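# Place an amber bottle upright under the capping head

## Task

Lift one amber bottle from the bench and set it standing on the pale riser on the capping machine's platform, directly beneath the capping head, with every other bottle still standing.

## Robot and tools

Robot: two arms, left_arm (left hand) and right_arm (right hand, the mirror image). Base positions in the scene frame: left_arm (-0.011, +0.277, 0) m, right_arm (-0.020, -0.251, 0) m, each yawed only slightly. Scene frame: origin at table-top height midway between the nominal bases, +z up, +x out over the table, left_arm on +y. Arm names do not match image sides. A camera stand sits behind the arms. Loose objects may get bumped occasionally.

Hand point: a point fixed to the palm, 0.05 m in front of it and 0.15 m from the wrist face along the fingers. Its +z runs along straight fingers, +y out of the palm, +x across the palm away from the thumb on the right hand (toward the thumb on the left hand). Straight fingertips lie 0.06 to 0.07 m beyond it along +z and 0.06 m behind it along -y. A bracket on the little-finger side of the wrist sticks out and can collide. With the thumb turned in front of the palm, the hand grips objects about 0.035 to 0.065 m across (handles down to about 0.025 m).

Row layout (both tools): one flat list of 28 numbers covering both arms, each in [-1, 1]: left dx, dy, dz, rx, ry, rz; left little, ring, middle, index, thumb_bend, thumb_turn; left force_limit, speed; then the same 14 for the right arm. Pose numbers are offsets, not poses: measured from that arm's Hand target at the start of the action or move, along the Hand target's own axes; 1.0 = 0.6 m or 180 degrees; rx, ry, rz form one rotation vector. Every row of one action counts from the same start, not from the row before; a new call starts from the new Hand target, so repeating an offset moves further. All-zero pose numbers re-request the current Hand target. Finger targets are absolute: +1 open/straight, -1 closed/curled; thumb_turn +1 beside the palm, -1 in front of it. force_limit maps -1..+1 to about 0..10 N at the fingertip (15 N for the two thumb motors); speed rises linearly from near 0 at -1 to full at +0.48 and stays full above. There is no 'no change' value: to keep a hand as it is, resend the eight hand numbers last executed for it (or, if none yet, its hand_measured plus hand_force_limit and hand_speed). For a gentle grip close at speed -0.94 or below. To squeeze harder, raise force_limit and send a target more closed than hand_measured; to loosen, send one more open.

execute_actions(actions, cameras): actions is a list of actions; each action is up to 15 rows, one per 1/30 s step, with the last row held for the remaining steps. An empty list returns all camera images. cameras: names, ["all"], [] or null.

move(target, speed, blend, blocking, cameras): target is one 28-number row or a list of up to 15 rows, every row an offset from the same Hand targets. speed in m/s, 0.002 to 4.3, default 0.25 (turn rate twice that in rad/s), one value or one per target. blend in m rounds corners; 0 stops at each target. Paths are straight, end together, last 0.5 s to 10 s, and do not avoid obstacles or the other arm. Avoid paths near an arm's own base. Hand numbers of later targets are applied on arrival. Its result adds a 'move:' line: done, off_target, moving, held or fault, plus limits (paced = clipped pose, held = steps withheld). Done means at rest within 10 mm and 2 degrees; neither done nor off_target says whether anything is touched.

wait(seconds 0 to 10, cameras) lets time pass holding commands. stop(cameras) brakes a running move. zoom_image(camera, region [x0, y0, x1, y1] pixels, at most 504 by 504) magnifies cam_high, cam_low, cam_left_wrist or cam_right_wrist from the newest images. show_instructions shows reference pages. finished_scene(scene 1 to 3) ends the scene irrevocably; the goal must hold without the robot.

Results: end_effector_position (m) and end_effector_quat_wxyz in the scene frame, may be off by a few cm; Hand target (the last commanded pose after clipping, basis for the next offset); joint positions, velocities, torques; hand_measured, hand_stopped_by (moving, target, force, stalled, fault) and hand_load_n (positive = finger pushed open), all in the hand-number order; motor temperatures. Resting 1 to 3 cm (sometimes 5 cm) below the command is normal sag, not contact. A lost grip shows as hand_load_n near 0. Orientation commands are clipped to 40 degrees from the measured one per step. Cameras: cam_high and cam_low fixed, 672x504, plus two wrist cameras; calibration given is approximate.

Avoid: dropping the bottle or releasing it while moving, fast contact, pressing far past a surface, knocking over other bottles, anything leaving the table, any collision between the arms or one hand gripping the other, excessive finger load from fast swings or pulls, and long stretched or straining holds that overheat motors (MOTOR HOT at 85 °C, arm drops at 100 °C). To end a push, command back past the hand point. Thinking time lets the scene keep running.

Each tool is called as name(argument=value, ...), one argument or row to a line, values as JSON.

Reference images:

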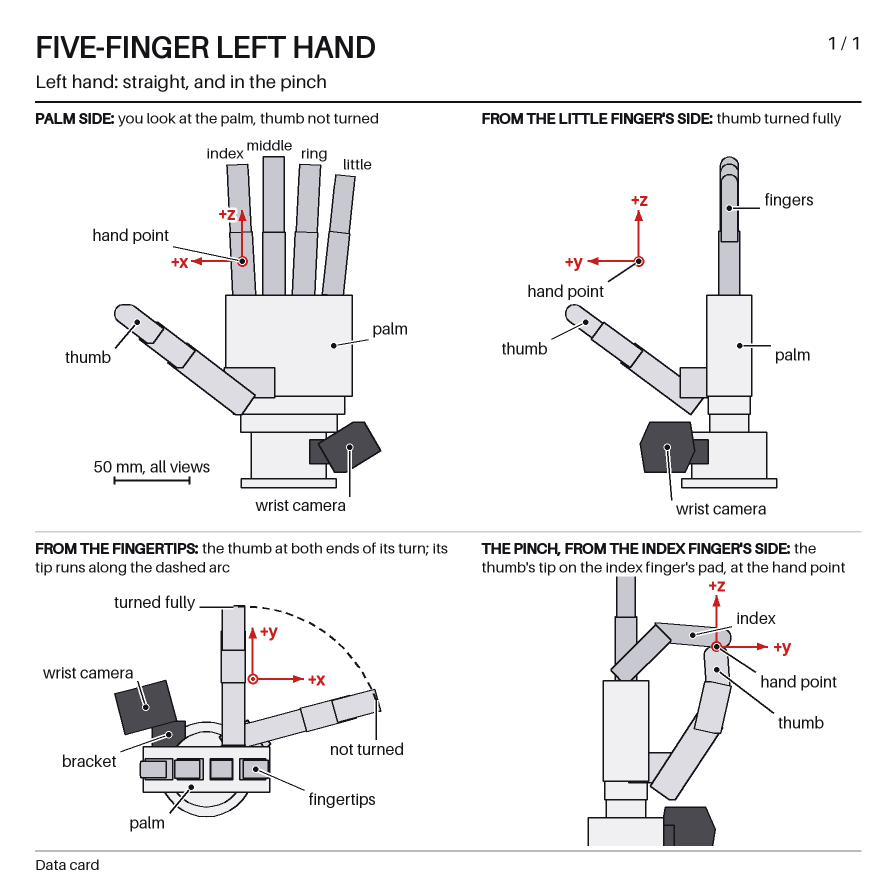

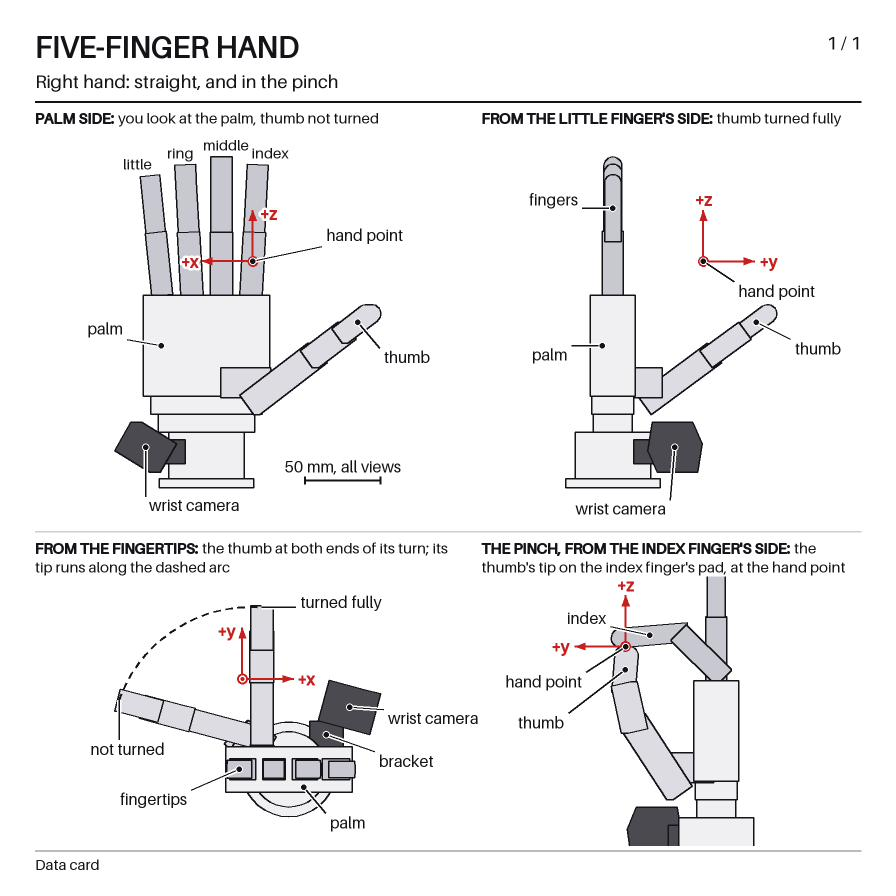

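## Session

execute_actions(
  actions=[],
  cameras=["all"],
)

Scene clock: 0.00 s.
left_arm: end_effector_position=(+0.3505, +0.5571, +0.1777) hand_measured=(+1.000, +1.000, +1.000, +1.000, +1.000, +1.000) hand_load_n=(+0.0, +0.0, +0.0, +0.0, +0.0, +0.0) hand_stopped_by=(target, target, target, target, target, target) hand_force_limit=0.00 hand_speed=-0.80 end_effector_quat_wxyz=(+0.029, +0.825, +0.550, +0.129) | right_arm: end_effector_position=(+0.5702, -0.7483, +0.2650) hand_measured=(+1.000, +1.000, +1.000, +1.000, +1.000, +1.000) hand_load_n=(+0.0, +0.0, +0.0, +0.0, +0.0, +0.0) hand_stopped_by=(target, target, target, target, target, target) hand_force_limit=0.00 hand_speed=-0.80 end_effector_quat_wxyz=(-0.459, +0.690, -0.359, +0.430)
Joint positions: left_arm=[0.816 1.258 1.015 -1.089 0.112 -1.955] | right_arm=[-0.932 2.094 2.064 -0.586 -1.198 -0.855]
Joint velocities: within noise
Joint torques (N m): no reading
Motor temperatures (°C): left_arm=[30 33 28 30 31 35] | right_arm=[35 33 32 34 32 31]
Heat: left arm: hottest wrist roll 35 °C; right arm: hottest waist 35 °C.
Hand target: left_arm +0.3556, +0.5624, +0.1877; +0.027, +0.824, +0.548, +0.139 | right_arm +0.5731, -0.7522, +0.2779; -0.454, +0.692, -0.350, +0.440

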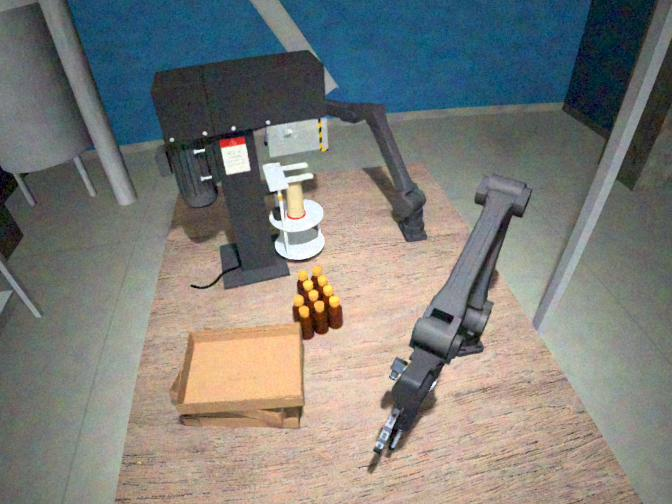

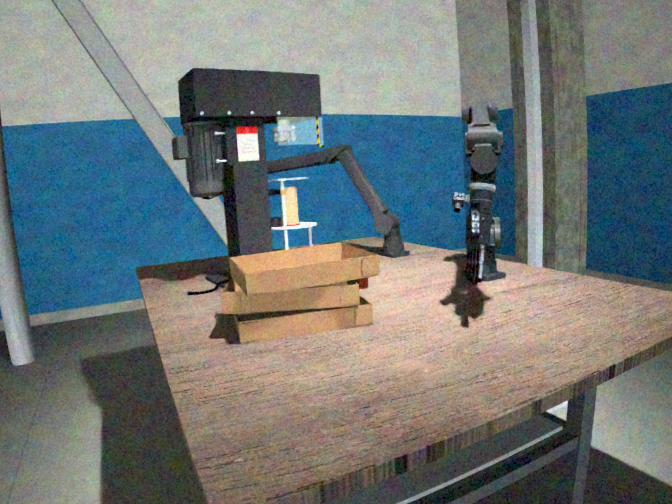

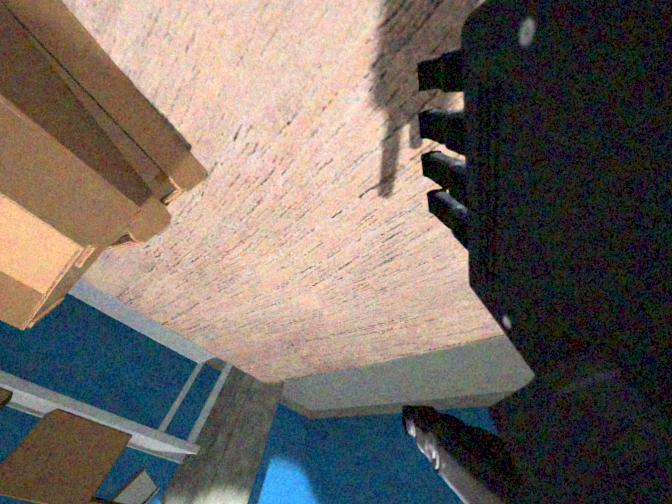

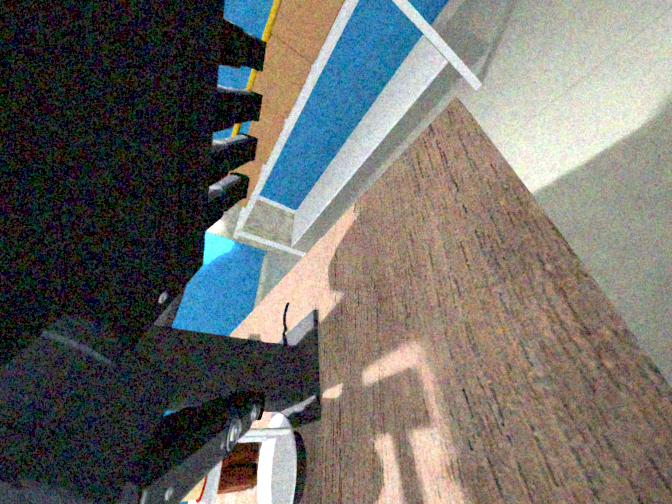

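zoom_image(
  camera="cam_high",
  region=[200, 120, 400, 350],
)

zoom_image(
  camera="cam_low",
  region=[170, 60, 420, 350],
)

zoom_image(
  camera="cam_right_wrist",
  region=[120, 280, 340, 504],
)

Scaled by 2.191 from the camera's 672x504 image, which has a finer 960x720 frame.

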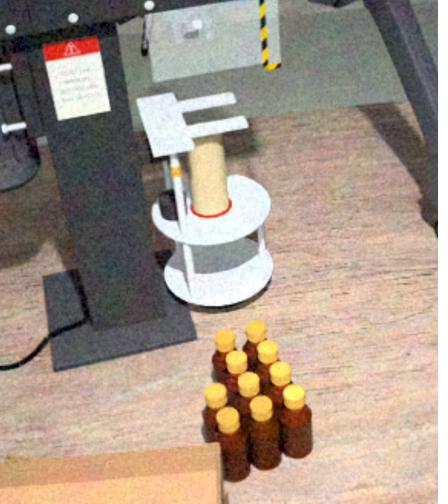

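Scaled by 1.738 from the camera's 672x504 image, which has a finer 960x720 frame.

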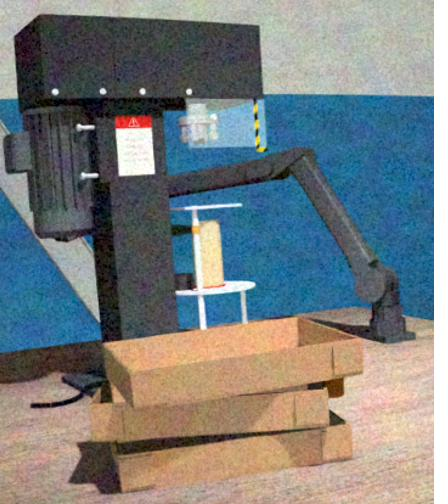

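Scaled by 2.250 from the camera's 672x504 image, which has a finer 960x720 frame.

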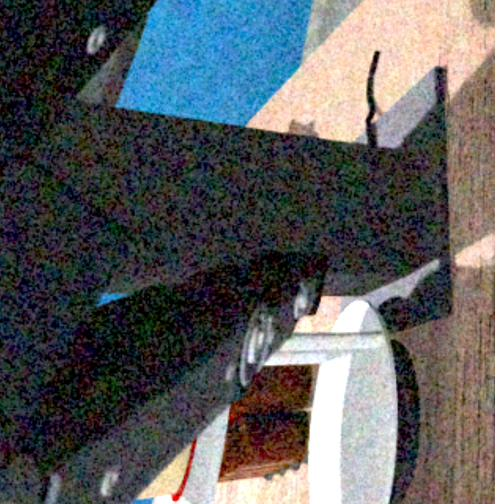

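zoom_image(
  camera="cam_high",
  region=[370, 160, 540, 380],
)

zoom_image(
  camera="cam_low",
  region=[350, 130, 530, 310],
)

Scaled by 2.291 from the camera's 672x504 image, which has a finer 960x720 frame.

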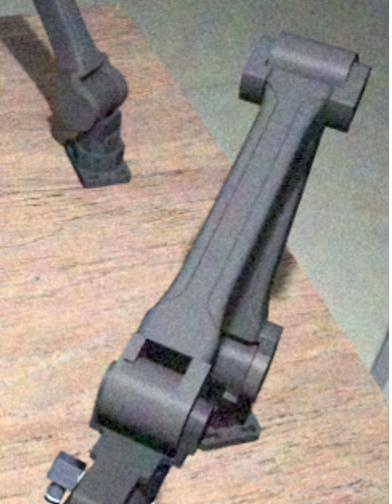

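Scaled by 2.800 from the camera's 672x504 image, which has a finer 960x720 frame.

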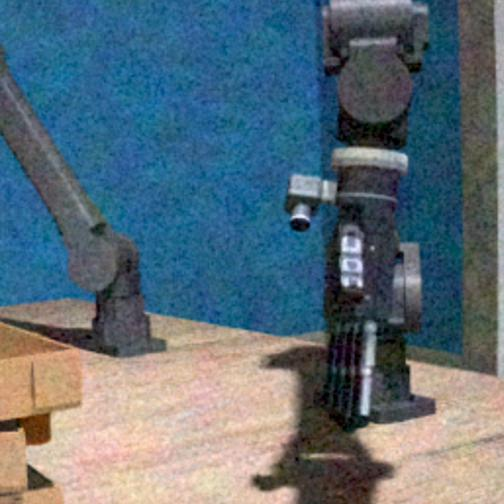

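move(
  target=[
    [0,0,0,0,0,0, 1,1,1,1,1,1,0.0,-0.8, -0.2596,-0.0931,-0.127,-0.2114,0.2174,0.2198, 1,1,1,1,1,-1,0.0,0.0],
  ],
  speed=0.2,
  cameras=["all"],
)

Scene clock: 58.53 s.
left_arm: end_effector_position=(+0.3505, +0.5571, +0.1777) hand_measured=(+1.000, +1.000, +1.000, +1.000, +1.000, +1.000) hand_load_n=(+0.0, +0.0, +0.0, +0.0, +0.0, +0.0) hand_stopped_by=(target, target, target, target, target, target) hand_force_limit=0.00 hand_speed=-0.80 end_effector_quat_wxyz=(+0.029, +0.825, +0.550, +0.129) | right_arm: end_effector_position=(+0.4471, -0.6302, +0.2894) hand_measured=(+1.000, +1.000, +1.000, +1.000, +1.000, -1.000) hand_load_n=(+0.0, +0.0, +0.0, +0.0, -0.5, +0.0) hand_stopped_by=(target, target, target, target, target, target) hand_force_limit=0.00 hand_speed=0.00 end_effector_quat_wxyz=(+0.186, -0.461, +0.803, -0.328)
Joint positions: left_arm=[0.816 1.258 1.015 -1.089 0.112 -1.955] | right_arm=[-0.774 1.555 1.592 -0.847 -0.162 -0.173]
Joint torques (N m): left_arm=[1.03 -8.35 10.25 1.2 0.12 -0.01] | right_arm=[1.67 -15.79 11.23 1.18 -0.04 0.11]
Motor temperatures (°C): left_arm=[30 33 32 30 31 34] | right_arm=[34 43 40 33 32 31]
Heat: left arm: hottest wrist roll 34 °C; right arm: hottest shoulder 43 °C.
Hand target: left_arm +0.3556, +0.5624, +0.1877; +0.027, +0.824, +0.548, +0.139 | right_arm +0.4499, -0.6199, +0.3003; +0.191, -0.462, +0.800, -0.331
Off the commanded pose: left_arm 0.012 m, 1 deg | right_arm 0.015 m, 1 deg.
move: off_target (left_arm, right_arm)
camera_calibration:
cam_right_wrist: T_world_to_cam=[[-0.753161, 0.0771258, -0.6533, 0.57181], [-0.0459518, 0.984509, 0.169203, 0.591322], [0.65623, 0.157457, -0.73795, 0.126642], [0, 0, 0, 1]] pos_world=[0.374731, -0.646204, 0.366965]

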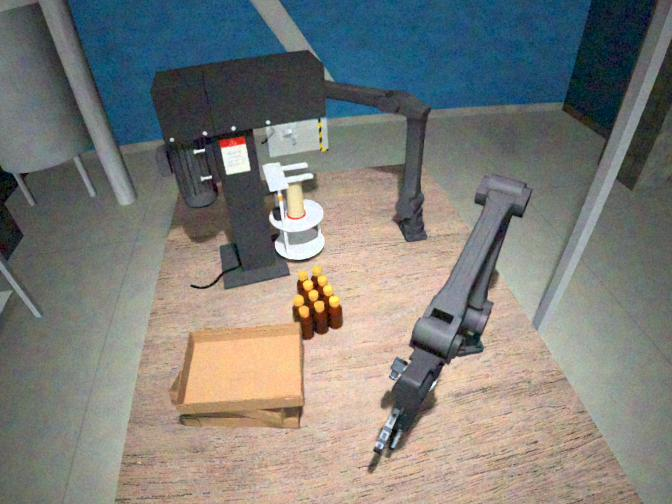

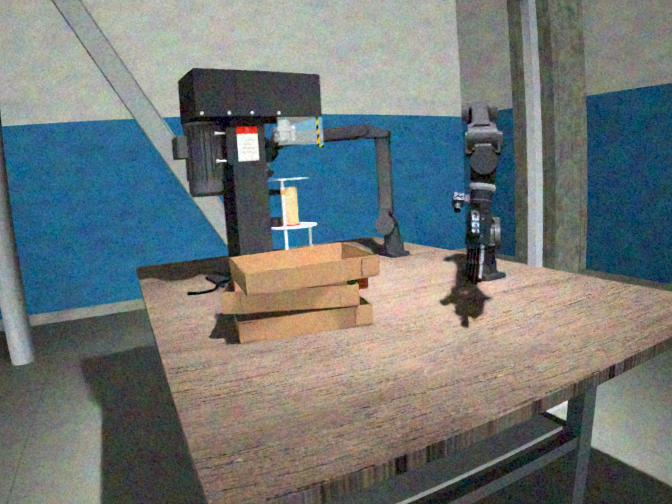

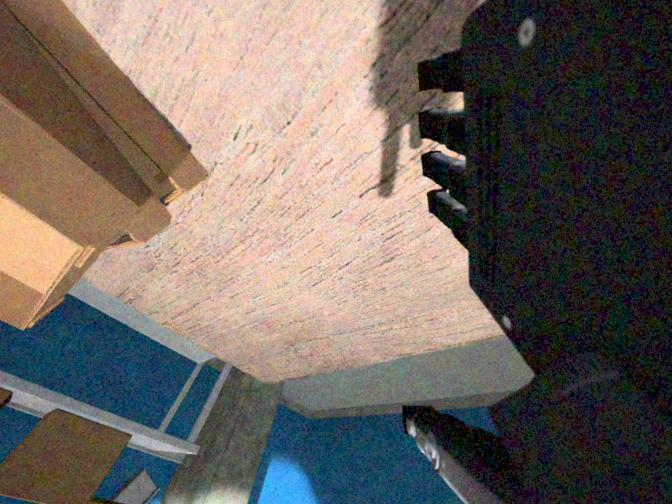

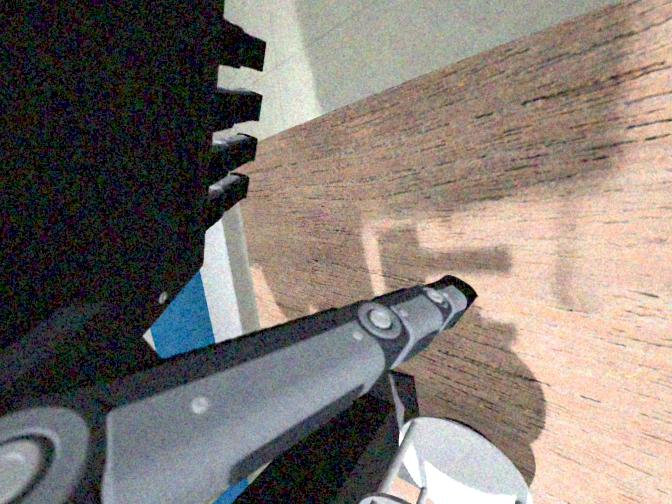

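move(
  target=[
    [0,0,0,0,0,0, 1,1,1,1,1,1,0.0,-0.8, -0.1037,0.2972,-0.2502,-0.1389,0,0, 1,1,1,1,1,-1,0.0,0.0],
    [0,0,0,0,0,0, 1,1,1,1,1,1,0.0,-0.8, -0.3174,0.507,-0.4598,-0.19,-0.0782,-0.1501, 1,1,1,1,1,-1,0.0,0.0],
    [0,0,0,0,0,0, 1,1,1,1,1,1,0.0,-0.8, -0.5839,0.5577,-0.4636,0,-0.275,-0.275, 1,1,1,1,1,-1,0.0,0.0],
  ],
  speed=0.2,
  blend=0.03,
  cameras=["all"],
)

Scene clock: 67.87 s.
left_arm: end_effector_position=(+0.3505, +0.5571, +0.1777) hand_measured=(+1.000, +1.000, +1.000, +1.000, +1.000, +1.000) hand_load_n=(+0.0, +0.0, +0.0, +0.0, +0.0, +0.0) hand_stopped_by=(target, target, target, target, target, target) hand_force_limit=0.00 hand_speed=-0.80 end_effector_quat_wxyz=(+0.029, +0.825, +0.550, +0.129) | right_arm: end_effector_position=(+0.2508, -0.1041, +0.2556) hand_measured=(+1.000, +1.000, +1.000, +1.000, +1.000, -1.000) hand_load_n=(+0.0, +0.0, +0.0, +0.0, +0.0, +0.0) hand_stopped_by=(target, target, target, target, target, target) hand_force_limit=0.00 hand_speed=0.00 end_effector_quat_wxyz=(-0.337, +0.835, -0.407, +0.154)
Joint positions: left_arm=[0.816 1.258 1.015 -1.089 0.112 -1.955] | right_arm=[0.276 0.789 0.91 -0.974 -0.275 -0.276]
Joint torques (N m): left_arm=[1.03 -8.59 10.36 1.22 0.13 -0.03] | right_arm=[1.79 -4.25 10.92 2.02 -0.36 -0.13]
Heat: left arm: hottest wrist roll 34 °C; right arm: hottest shoulder 41 °C.
Hand target: left_arm +0.3556, +0.5624, +0.1877; +0.027, +0.824, +0.548, +0.139 | right_arm +0.2503, -0.0997, +0.2605; -0.347, +0.837, -0.391, +0.162
Off the commanded pose: left_arm 0.012 m, 1 deg | right_arm 0.007 m, 2 deg.
move: off_target (left_arm)
camera_calibration:
cam_right_wrist: T_world_to_cam=[[-0.36009, -0.66953, -0.649665, 0.184031], [-0.930086, 0.311857, 0.194126, 0.215385], [0.0726292, 0.674147, -0.735017, 0.347101], [0, 0, 0, 1]] pos_world=[0.241384, -0.177952, 0.332872]

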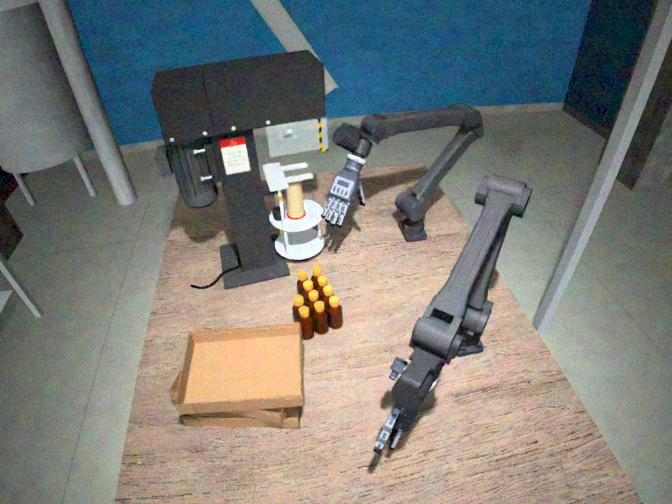

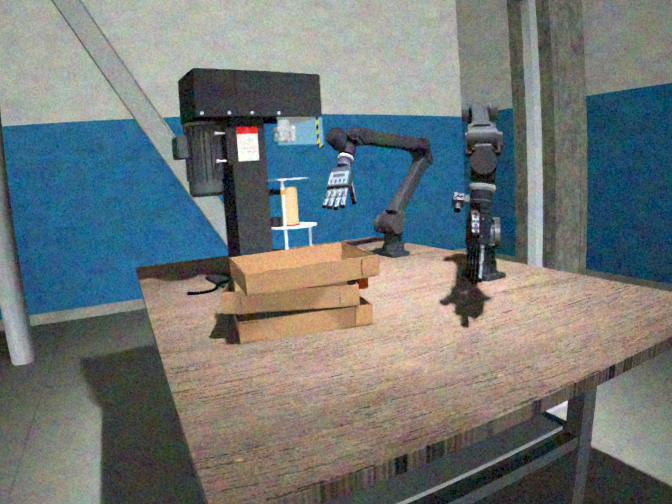

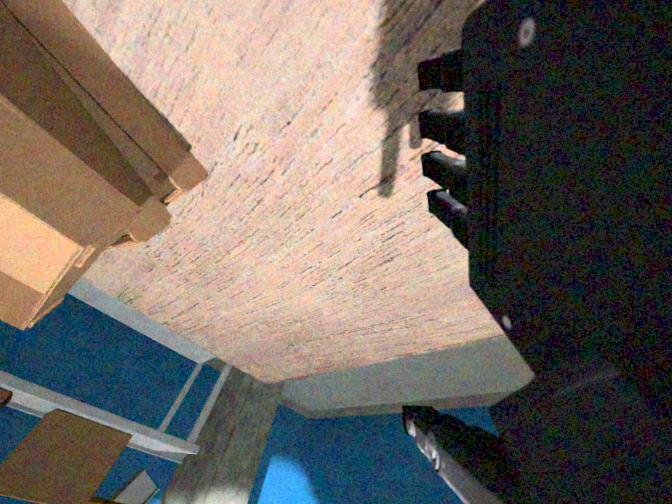

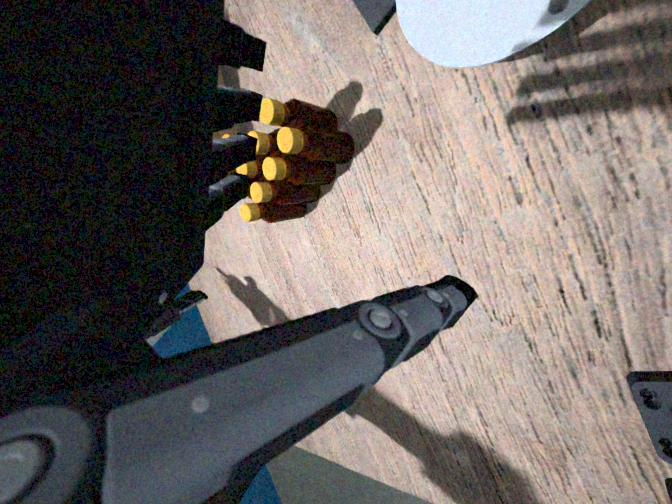

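zoom_image(
  camera="cam_right_wrist",
  region=[200, 60, 400, 240],
)

zoom_image(
  camera="cam_high",
  region=[220, 110, 400, 350],
)

Scaled by 2.520 from the camera's 672x504 image, which has a finer 960x720 frame.

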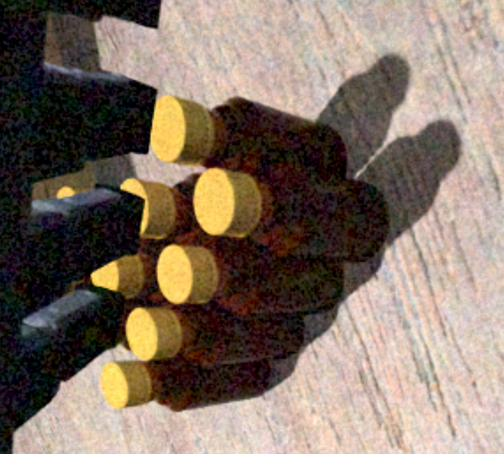

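Scaled by 2.100 from the camera's 672x504 image, which has a finer 960x720 frame.

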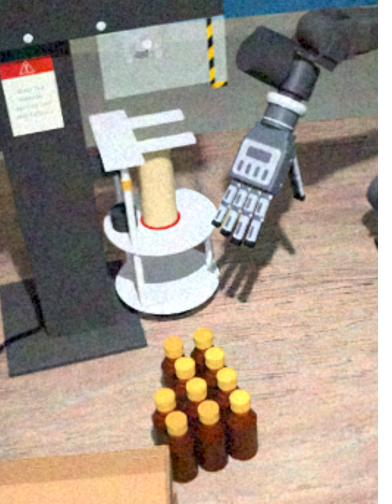

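zoom_image(
  camera="cam_low",
  region=[240, 100, 420, 300],
)

zoom_image(
  camera="cam_high",
  region=[290, 160, 370, 260],
)

zoom_image(
  camera="cam_right_wrist",
  region=[0, 0, 504, 504],
)

Scaled by 2.520 from the camera's 672x504 image, which has a finer 960x720 frame.

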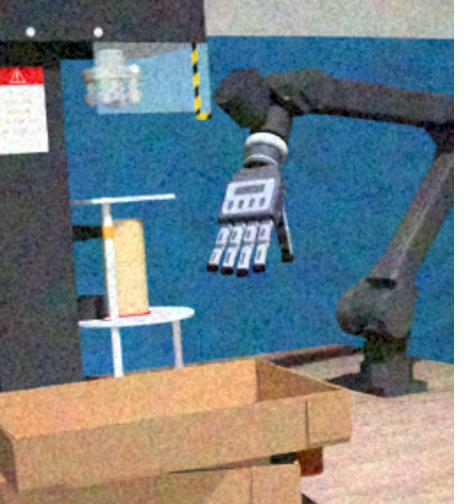

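Scaled by 5.040 from the camera's 672x504 image, which has a finer 960x720 frame.

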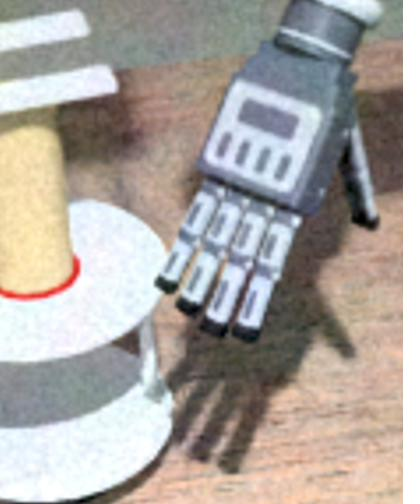

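Scaled by 1.000.

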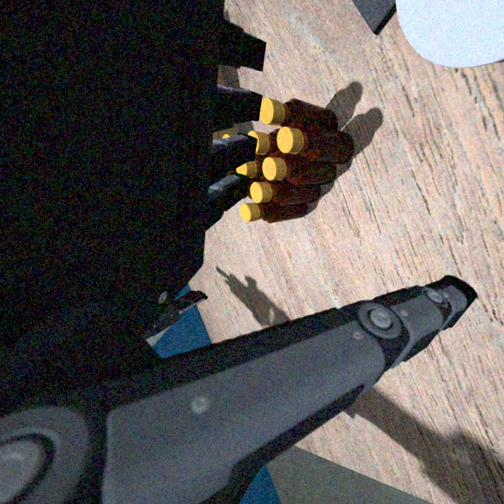

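zoom_image(
  camera="cam_high",
  region=[230, 90, 350, 190],
)

zoom_image(
  camera="cam_low",
  region=[255, 100, 345, 200],
)

Scaled by 4.200 from the camera's 672x504 image, which has a finer 960x720 frame.

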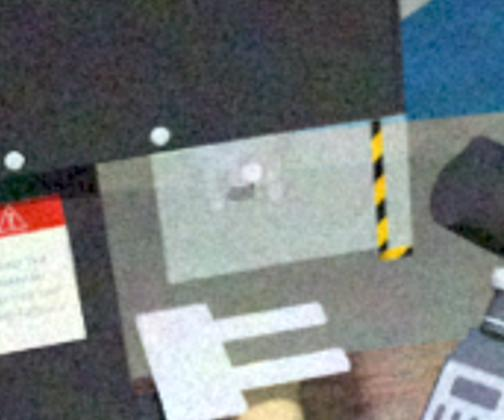

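Scaled by 5.040 from the camera's 672x504 image, which has a finer 960x720 frame.

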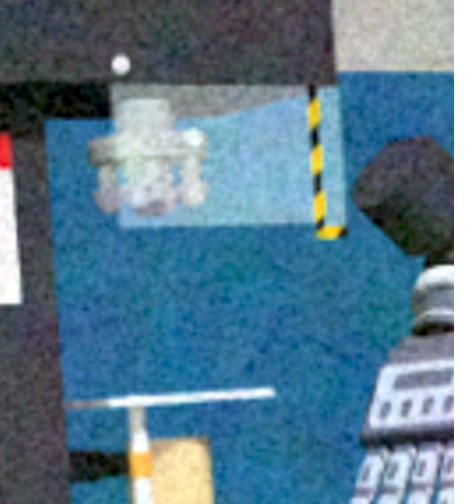

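zoom_image(
  camera="cam_high",
  region=[285, 255, 350, 345],
)

zoom_image(
  camera="cam_right_wrist",
  region=[230, 80, 380, 230],
)

Scaled by 5.600 from the camera's 672x504 image, which has a finer 960x720 frame.

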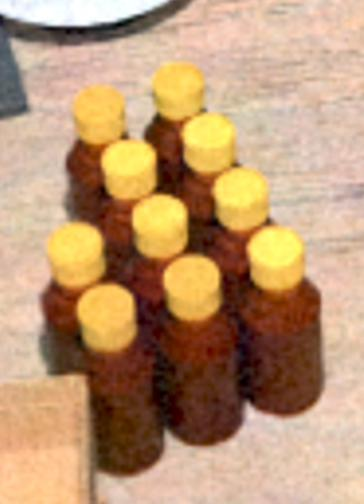

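Scaled by 3.360 from the camera's 672x504 image, which has a finer 960x720 frame.

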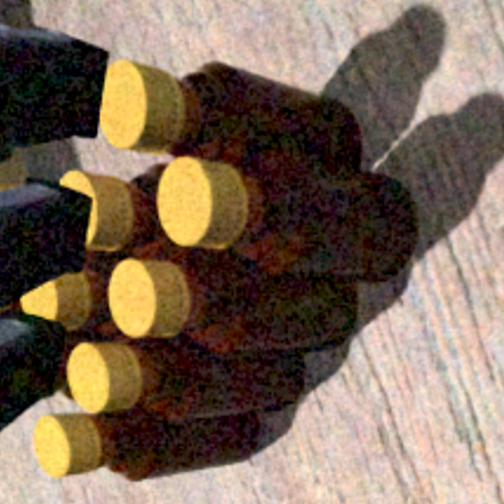

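move(
  target=[
    [0,0,0,0,0,0, 1,1,1,1,1,1,0.0,-0.8, -0.135,-0.0265,0.24,0.2143,0.2042,0.4044, 1,1,1,1,1,-1,0.0,0.0],
  ],
  speed=0.25,
  cameras=["cam_high","cam_low","cam_right_wrist"],
)

Scene clock: 144.63 s.
left_arm: end_effector_position=(+0.3505, +0.5571, +0.1777) hand_measured=(+1.000, +1.000, +1.000, +1.000, +1.000, +1.000) hand_load_n=(+0.0, +0.0, +0.0, +0.0, +0.0, +0.0) hand_stopped_by=(target, target, target, target, target, target) hand_force_limit=0.00 hand_speed=-0.80 end_effector_quat_wxyz=(+0.029, +0.825, +0.550, +0.129) | right_arm: end_effector_position=(+0.2817, +0.0155, +0.1539) hand_measured=(+1.000, +1.000, +1.000, +1.000, +1.000, -1.000) hand_load_n=(+0.0, +0.0, +0.0, +0.0, +0.0, +0.0) hand_stopped_by=(target, target, target, target, target, target) hand_force_limit=0.00 hand_speed=0.00 end_effector_quat_wxyz=(+0.467, -0.221, +0.806, -0.289)
Joint positions: left_arm=[0.816 1.258 1.015 -1.089 0.112 -1.955] | right_arm=[1.115 1.121 0.631 -0.726 1.134 1.932]
Joint torques (N m): left_arm=[0.97 -8.23 10.33 1.25 0.11 -0.03] | right_arm=[1.73 -4.84 13.2 0.5 0.9 0.13]
Motor temperatures (°C): left_arm=[30 34 34 30 31 34] | right_arm=[34 35 43 33 32 30]
Heat: left arm: hottest shoulder 34 °C; right arm: hottest elbow 43 °C.
Hand target: left_arm +0.3556, +0.5624, +0.1877; +0.027, +0.824, +0.548, +0.139 | right_arm +0.2848, +0.0351, +0.1699; +0.478, -0.216, +0.805, -0.276
Off the commanded pose: left_arm 0.012 m, 1 deg | right_arm 0.026 m, 2 deg.
move: off_target (left_arm, right_arm)
camera_calibration:
cam_right_wrist: T_world_to_cam=[[-0.238911, 0.507285, -0.828, 0.184179], [-0.0772967, 0.840051, 0.536972, -0.0745924], [0.96796, 0.19229, -0.161486, -0.143444], [0, 0, 0, 1]] pos_world=[0.177085, -0.00318716, 0.16939]
Images, in order (width x height): cam_high 672x504, cam_low 672x504, cam_right_wrist 672x504.

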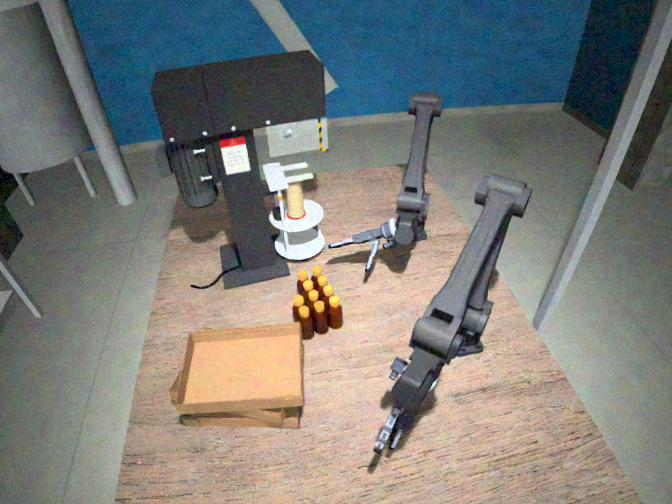

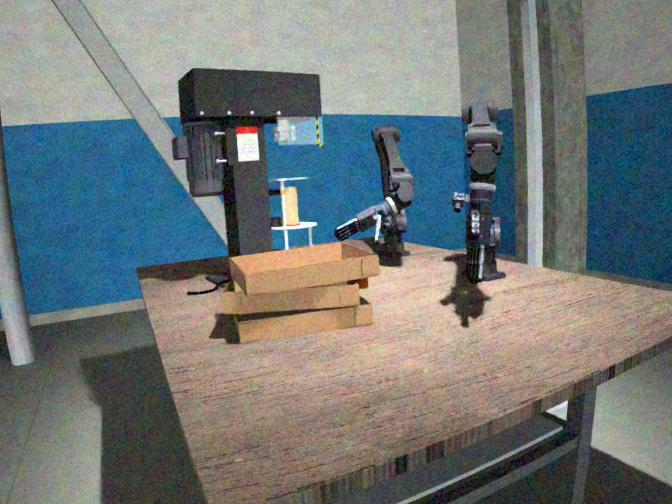

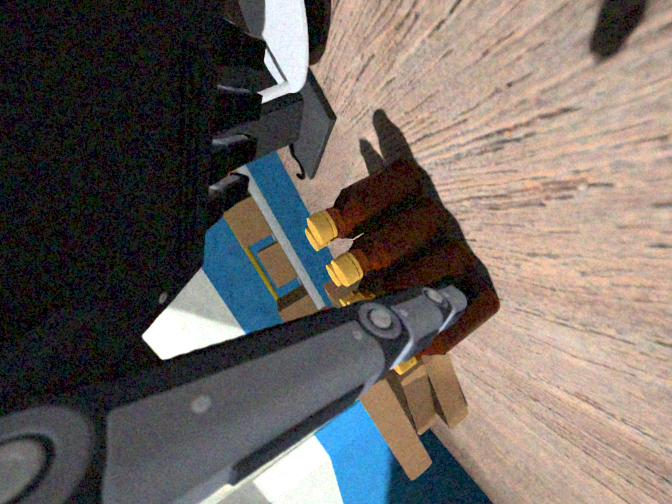

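zoom_image(
  camera="cam_right_wrist",
  region=[270, 120, 520, 380],
)

zoom_image(
  camera="cam_high",
  region=[290, 180, 440, 330],
)

zoom_image(
  camera="cam_low",
  region=[240, 100, 440, 300],
)

Scaled by 1.938 from the camera's 672x504 image, which has a finer 960x720 frame.

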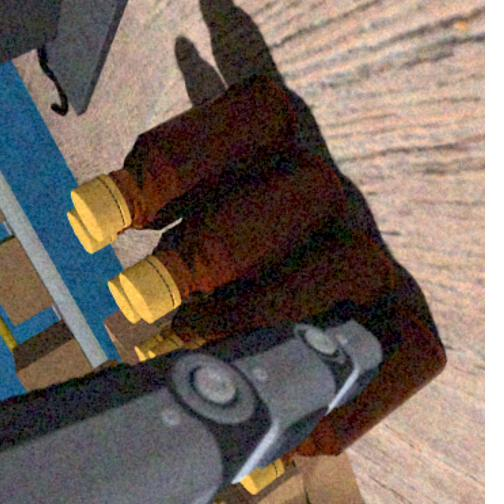

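Scaled by 3.360 from the camera's 672x504 image, which has a finer 960x720 frame.

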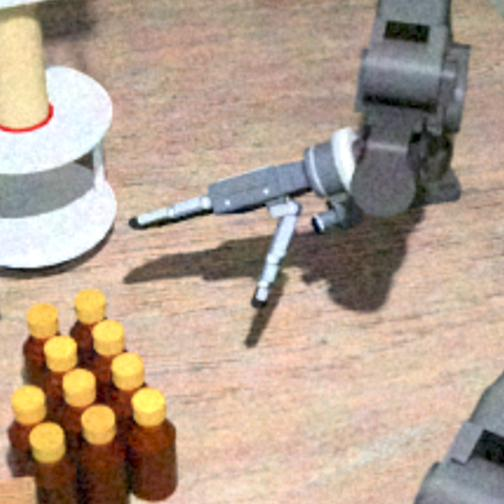

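Scaled by 2.520 from the camera's 672x504 image, which has a finer 960x720 frame.

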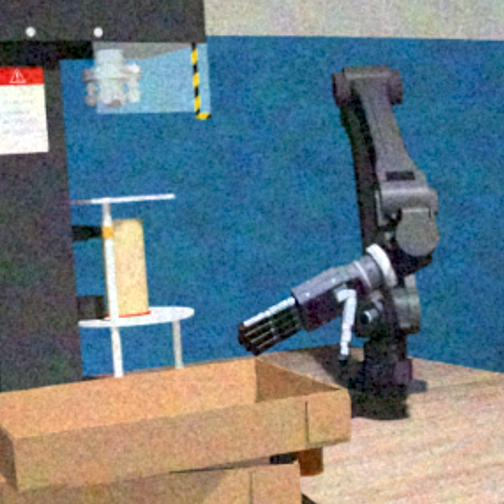

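move(
  target=[
    [0,0,0,0,0,0, 1,1,1,1,1,1,0.0,-0.8, 0.0135,0.0717,0.0458,0,0,0, 1,1,1,1,0.72,-1,0.0,0.0],
  ],
  speed=0.15,
  cameras=["cam_high","cam_low","cam_right_wrist"],
)

zoom_image(
  camera="cam_right_wrist",
  region=[240, 80, 540, 380],
)

Scene clock: 155.47 s.
left_arm: end_effector_position=(+0.3505, +0.5571, +0.1777) hand_measured=(+1.000, +1.000, +1.000, +1.000, +1.000, +1.000) hand_load_n=(+0.0, +0.0, +0.0, +0.0, +0.0, +0.0) hand_stopped_by=(target, target, target, target, target, target) hand_force_limit=0.00 hand_speed=-0.80 end_effector_quat_wxyz=(+0.029, +0.825, +0.550, +0.129) | right_arm: end_effector_position=(+0.2947, +0.0444, +0.1176) hand_measured=(+1.000, +1.000, +1.000, +1.000, +0.720, -1.000) hand_load_n=(+0.0, +0.0, +0.0, +0.0, +0.0, +0.0) hand_stopped_by=(target, target, target, target, target, target) hand_force_limit=0.00 hand_speed=0.00 end_effector_quat_wxyz=(+0.473, -0.220, +0.805, -0.282)
Joint positions: left_arm=[0.816 1.258 1.015 -1.089 0.112 -1.955] | right_arm=[1.115 1.277 0.631 -0.538 1.132 1.913]
Joint torques (N m): left_arm=[1.03 -8 10.36 1.1 0.11 -0.02] | right_arm=[0.26 -6.07 10.96 1.29 0.64 -0.12]
Heat: left arm: hottest shoulder 34 °C; right arm: hottest elbow 44 °C.
Hand target: left_arm +0.3556, +0.5624, +0.1877; +0.027, +0.824, +0.548, +0.139 | right_arm +0.3020, +0.0561, +0.1259; +0.478, -0.216, +0.805, -0.276
Off the commanded pose: left_arm 0.012 m, 1 deg | right_arm 0.016 m, 1 deg.
move: off_target (left_arm, right_arm)
camera_calibration:
cam_right_wrist: T_world_to_cam=[[-0.2374, 0.515734, -0.823201, 0.141338], [-0.0880614, 0.832512, 0.546964, -0.0760197], [0.967412, 0.202341, -0.152222, -0.168823], [0, 0, 0, 1]] pos_world=[0.190181, 0.0245542, 0.132231]
Images, in order (width x height): cam_high 672x504, cam_low 672x504, cam_right_wrist 672x504.

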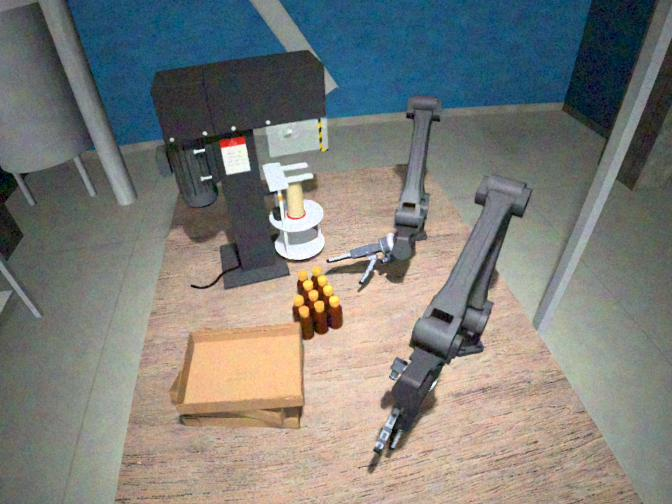

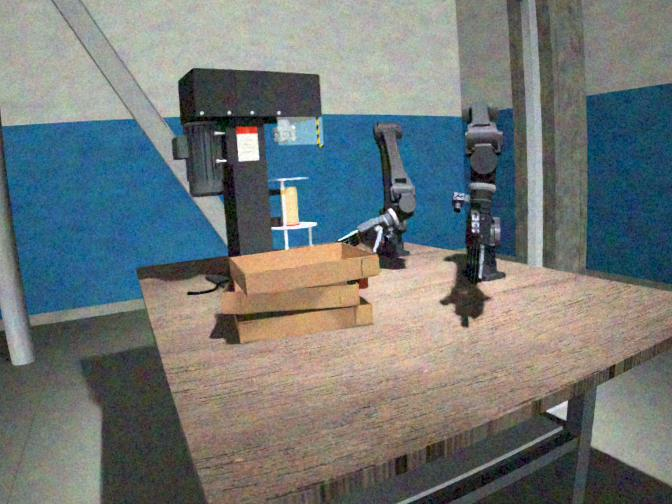

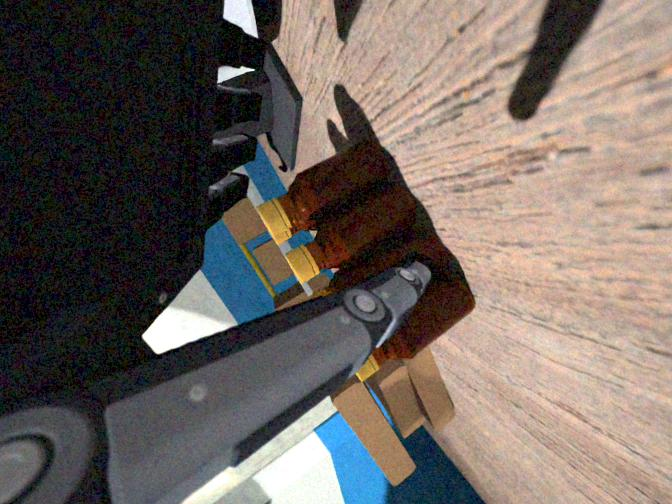

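Scaled by 1.680 from the camera's 672x504 image, which has a finer 960x720 frame.

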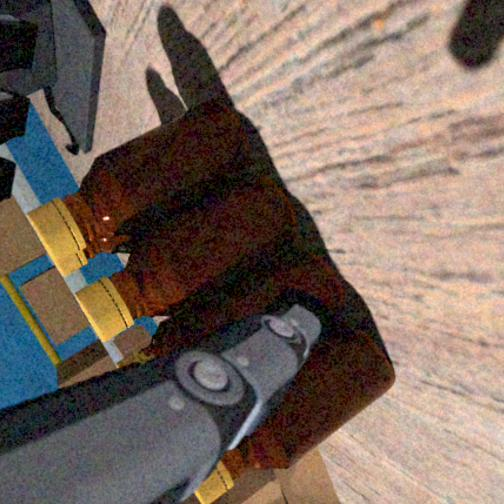

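move(
  target=[
    [0,0,0,0,0,0, 1,1,1,1,1,1,0.0,-0.8, -0.0125,-0.0128,0.083,0,0,0, 1,1,1,1,0.72,-1,0.0,0.0],
  ],
  speed=0.1,
  cameras=["cam_high","cam_right_wrist"],
)

zoom_image(
  camera="cam_right_wrist",
  region=[200, 40, 504, 344],
)

zoom_image(
  camera="cam_high",
  region=[280, 200, 420, 340],
)

Scene clock: 161.97 s.
left_arm: end_effector_position=(+0.3505, +0.5571, +0.1777) hand_measured=(+1.000, +1.000, +1.000, +1.000, +1.000, +1.000) hand_load_n=(+0.0, +0.5, +0.0, +0.0, +0.0, +0.0) hand_stopped_by=(target, target, target, target, target, target) hand_force_limit=0.00 hand_speed=-0.80 end_effector_quat_wxyz=(+0.029, +0.825, +0.550, +0.129) | right_arm: end_effector_position=(+0.3449, +0.0469, +0.1218) hand_measured=(+1.000, +1.000, +1.000, +1.000, +0.720, -1.000) hand_load_n=(+0.0, +0.0, +0.0, +0.0, +0.0, +0.0) hand_stopped_by=(target, target, target, target, target, target) hand_force_limit=0.00 hand_speed=0.00 end_effector_quat_wxyz=(+0.482, -0.216, +0.805, -0.270)
Joint positions: left_arm=[0.816 1.258 1.015 -1.089 0.112 -1.955] | right_arm=[0.979 1.31 0.631 -0.23 1.055 1.638]
Joint torques (N m): left_arm=[1.2 -8.29 10.25 1.21 0.1 -0.03] | right_arm=[-0.56 -6.71 8.28 1.72 0.5 -0.11]
Heat: left arm: hottest shoulder 34 °C; right arm: hottest elbow 44 °C.
Hand target: left_arm +0.3556, +0.5624, +0.1877; +0.027, +0.824, +0.548, +0.139 | right_arm +0.3504, +0.0430, +0.1163; +0.478, -0.216, +0.805, -0.276
Off the commanded pose: left_arm 0.012 m, 1 deg | right_arm 0.009 m, 1 deg.
move: off_target (left_arm)
camera_calibration:
cam_right_wrist: T_world_to_cam=[[-0.232752, 0.536422, -0.81122, 0.151352], [-0.103793, 0.815663, 0.56914, -0.0724744], [0.966982, 0.216667, -0.13417, -0.220033], [0, 0, 0, 1]] pos_world=[0.240473, 0.0256001, 0.134506]
Images, in order (width x height): cam_high 672x504, cam_right_wrist 672x504.

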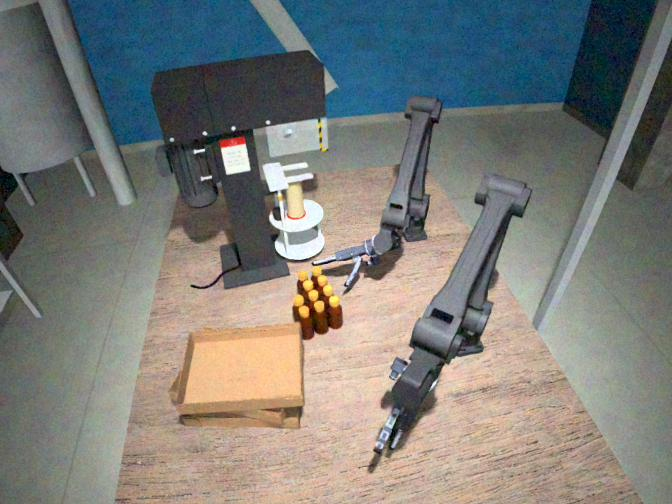

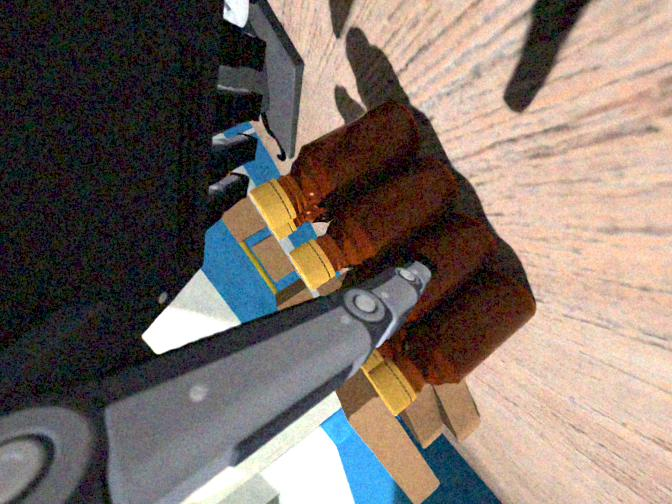

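Scaled by 1.658 from the camera's 672x504 image, which has a finer 960x720 frame.

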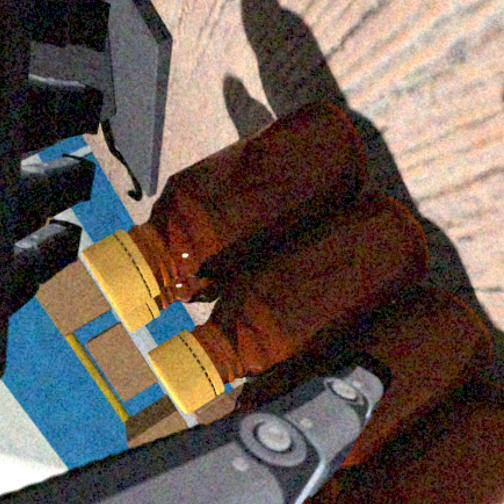

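Scaled by 3.600 from the camera's 672x504 image, which has a finer 960x720 frame.

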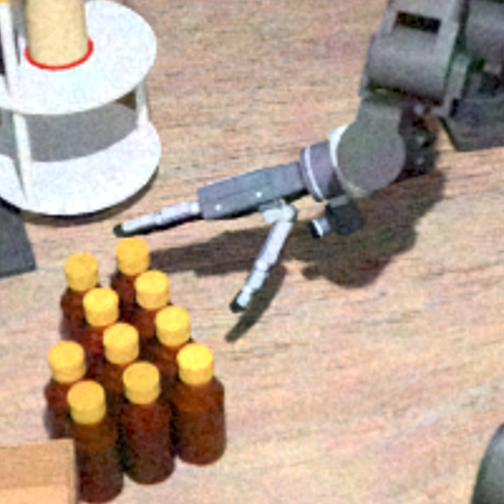

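move(
  target=[
    [0,0,0,0,0,0, 1,1,1,1,1,1,0.0,-0.8, 0.0348,-0.0057,0.0093,0,0,0, 1,1,1,1,0.72,-1,0.0,0.0],
  ],
  speed=0.1,
  cameras=["cam_right_wrist"],
)

zoom_image(
  camera="cam_right_wrist",
  region=[200, 40, 504, 344],
)

Scene clock: 165.90 s.
left_arm: end_effector_position=(+0.3505, +0.5571, +0.1777) hand_measured=(+1.000, +1.000, +1.000, +1.000, +1.000, +1.000) hand_load_n=(+0.0, +0.0, +0.0, +0.0, +0.0, +0.0) hand_stopped_by=(target, target, target, target, target, target) hand_force_limit=0.00 hand_speed=-0.80 end_effector_quat_wxyz=(+0.029, +0.825, +0.550, +0.129) | right_arm: end_effector_position=(+0.3414, +0.0308, +0.1036) hand_measured=(+1.000, +1.000, +1.000, +1.000, +0.720, -1.000) hand_load_n=(+0.0, +0.0, +0.0, +0.0, +0.0, +0.0) hand_stopped_by=(target, target, target, target, target, target) hand_force_limit=0.00 hand_speed=0.00 end_effector_quat_wxyz=(+0.479, -0.219, +0.805, -0.273)
Joint positions: left_arm=[0.816 1.258 1.015 -1.089 0.112 -1.955] | right_arm=[0.96 1.31 0.57 -0.154 1.044 1.608]
Joint torques (N m): left_arm=[0.91 -8.12 10.29 1.25 0.1 -0.03] | right_arm=[-0.62 -7.41 7.76 1.65 0.49 -0.11]
Heat: left arm: hottest shoulder 34 °C; right arm: hottest elbow 43 °C.
Hand target: left_arm +0.3556, +0.5624, +0.1877; +0.027, +0.824, +0.548, +0.139 | right_arm +0.3462, +0.0264, +0.1028; +0.478, -0.216, +0.805, -0.276
Off the commanded pose: left_arm 0.012 m, 1 deg | right_arm 0.007 m, 1 deg.
move: off_target (left_arm)
camera_calibration:
cam_right_wrist: T_world_to_cam=[[-0.237574, 0.528998, -0.81469, 0.146619], [-0.100467, 0.820823, 0.562278, -0.0498919], [0.96616, 0.215432, -0.141859, -0.214515], [0, 0, 0, 1]] pos_world=[0.237076, 0.00960468, 0.117071]
Images, in order (width x height): cam_right_wrist 672x504.

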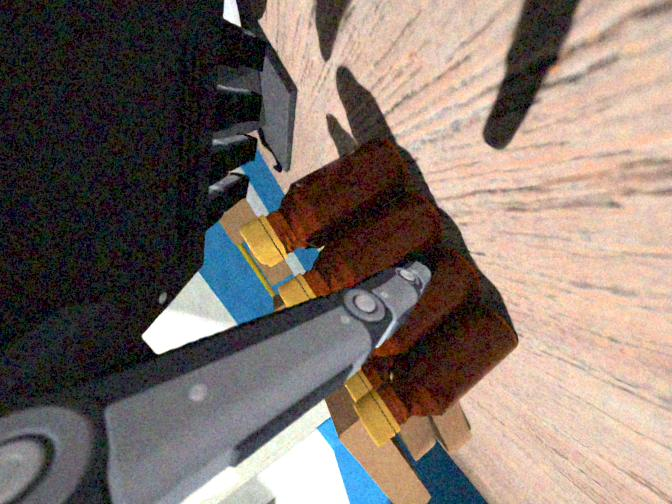

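Scaled by 1.658 from the camera's 672x504 image, which has a finer 960x720 frame.

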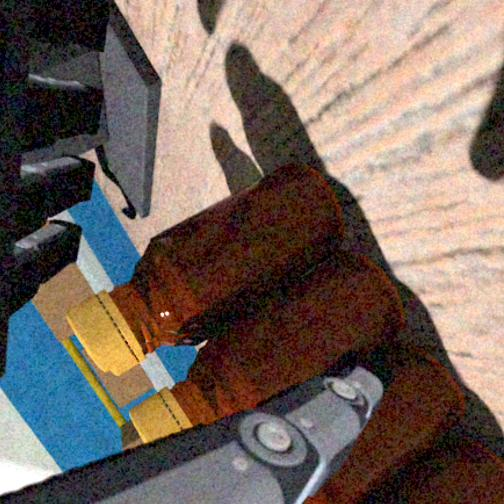

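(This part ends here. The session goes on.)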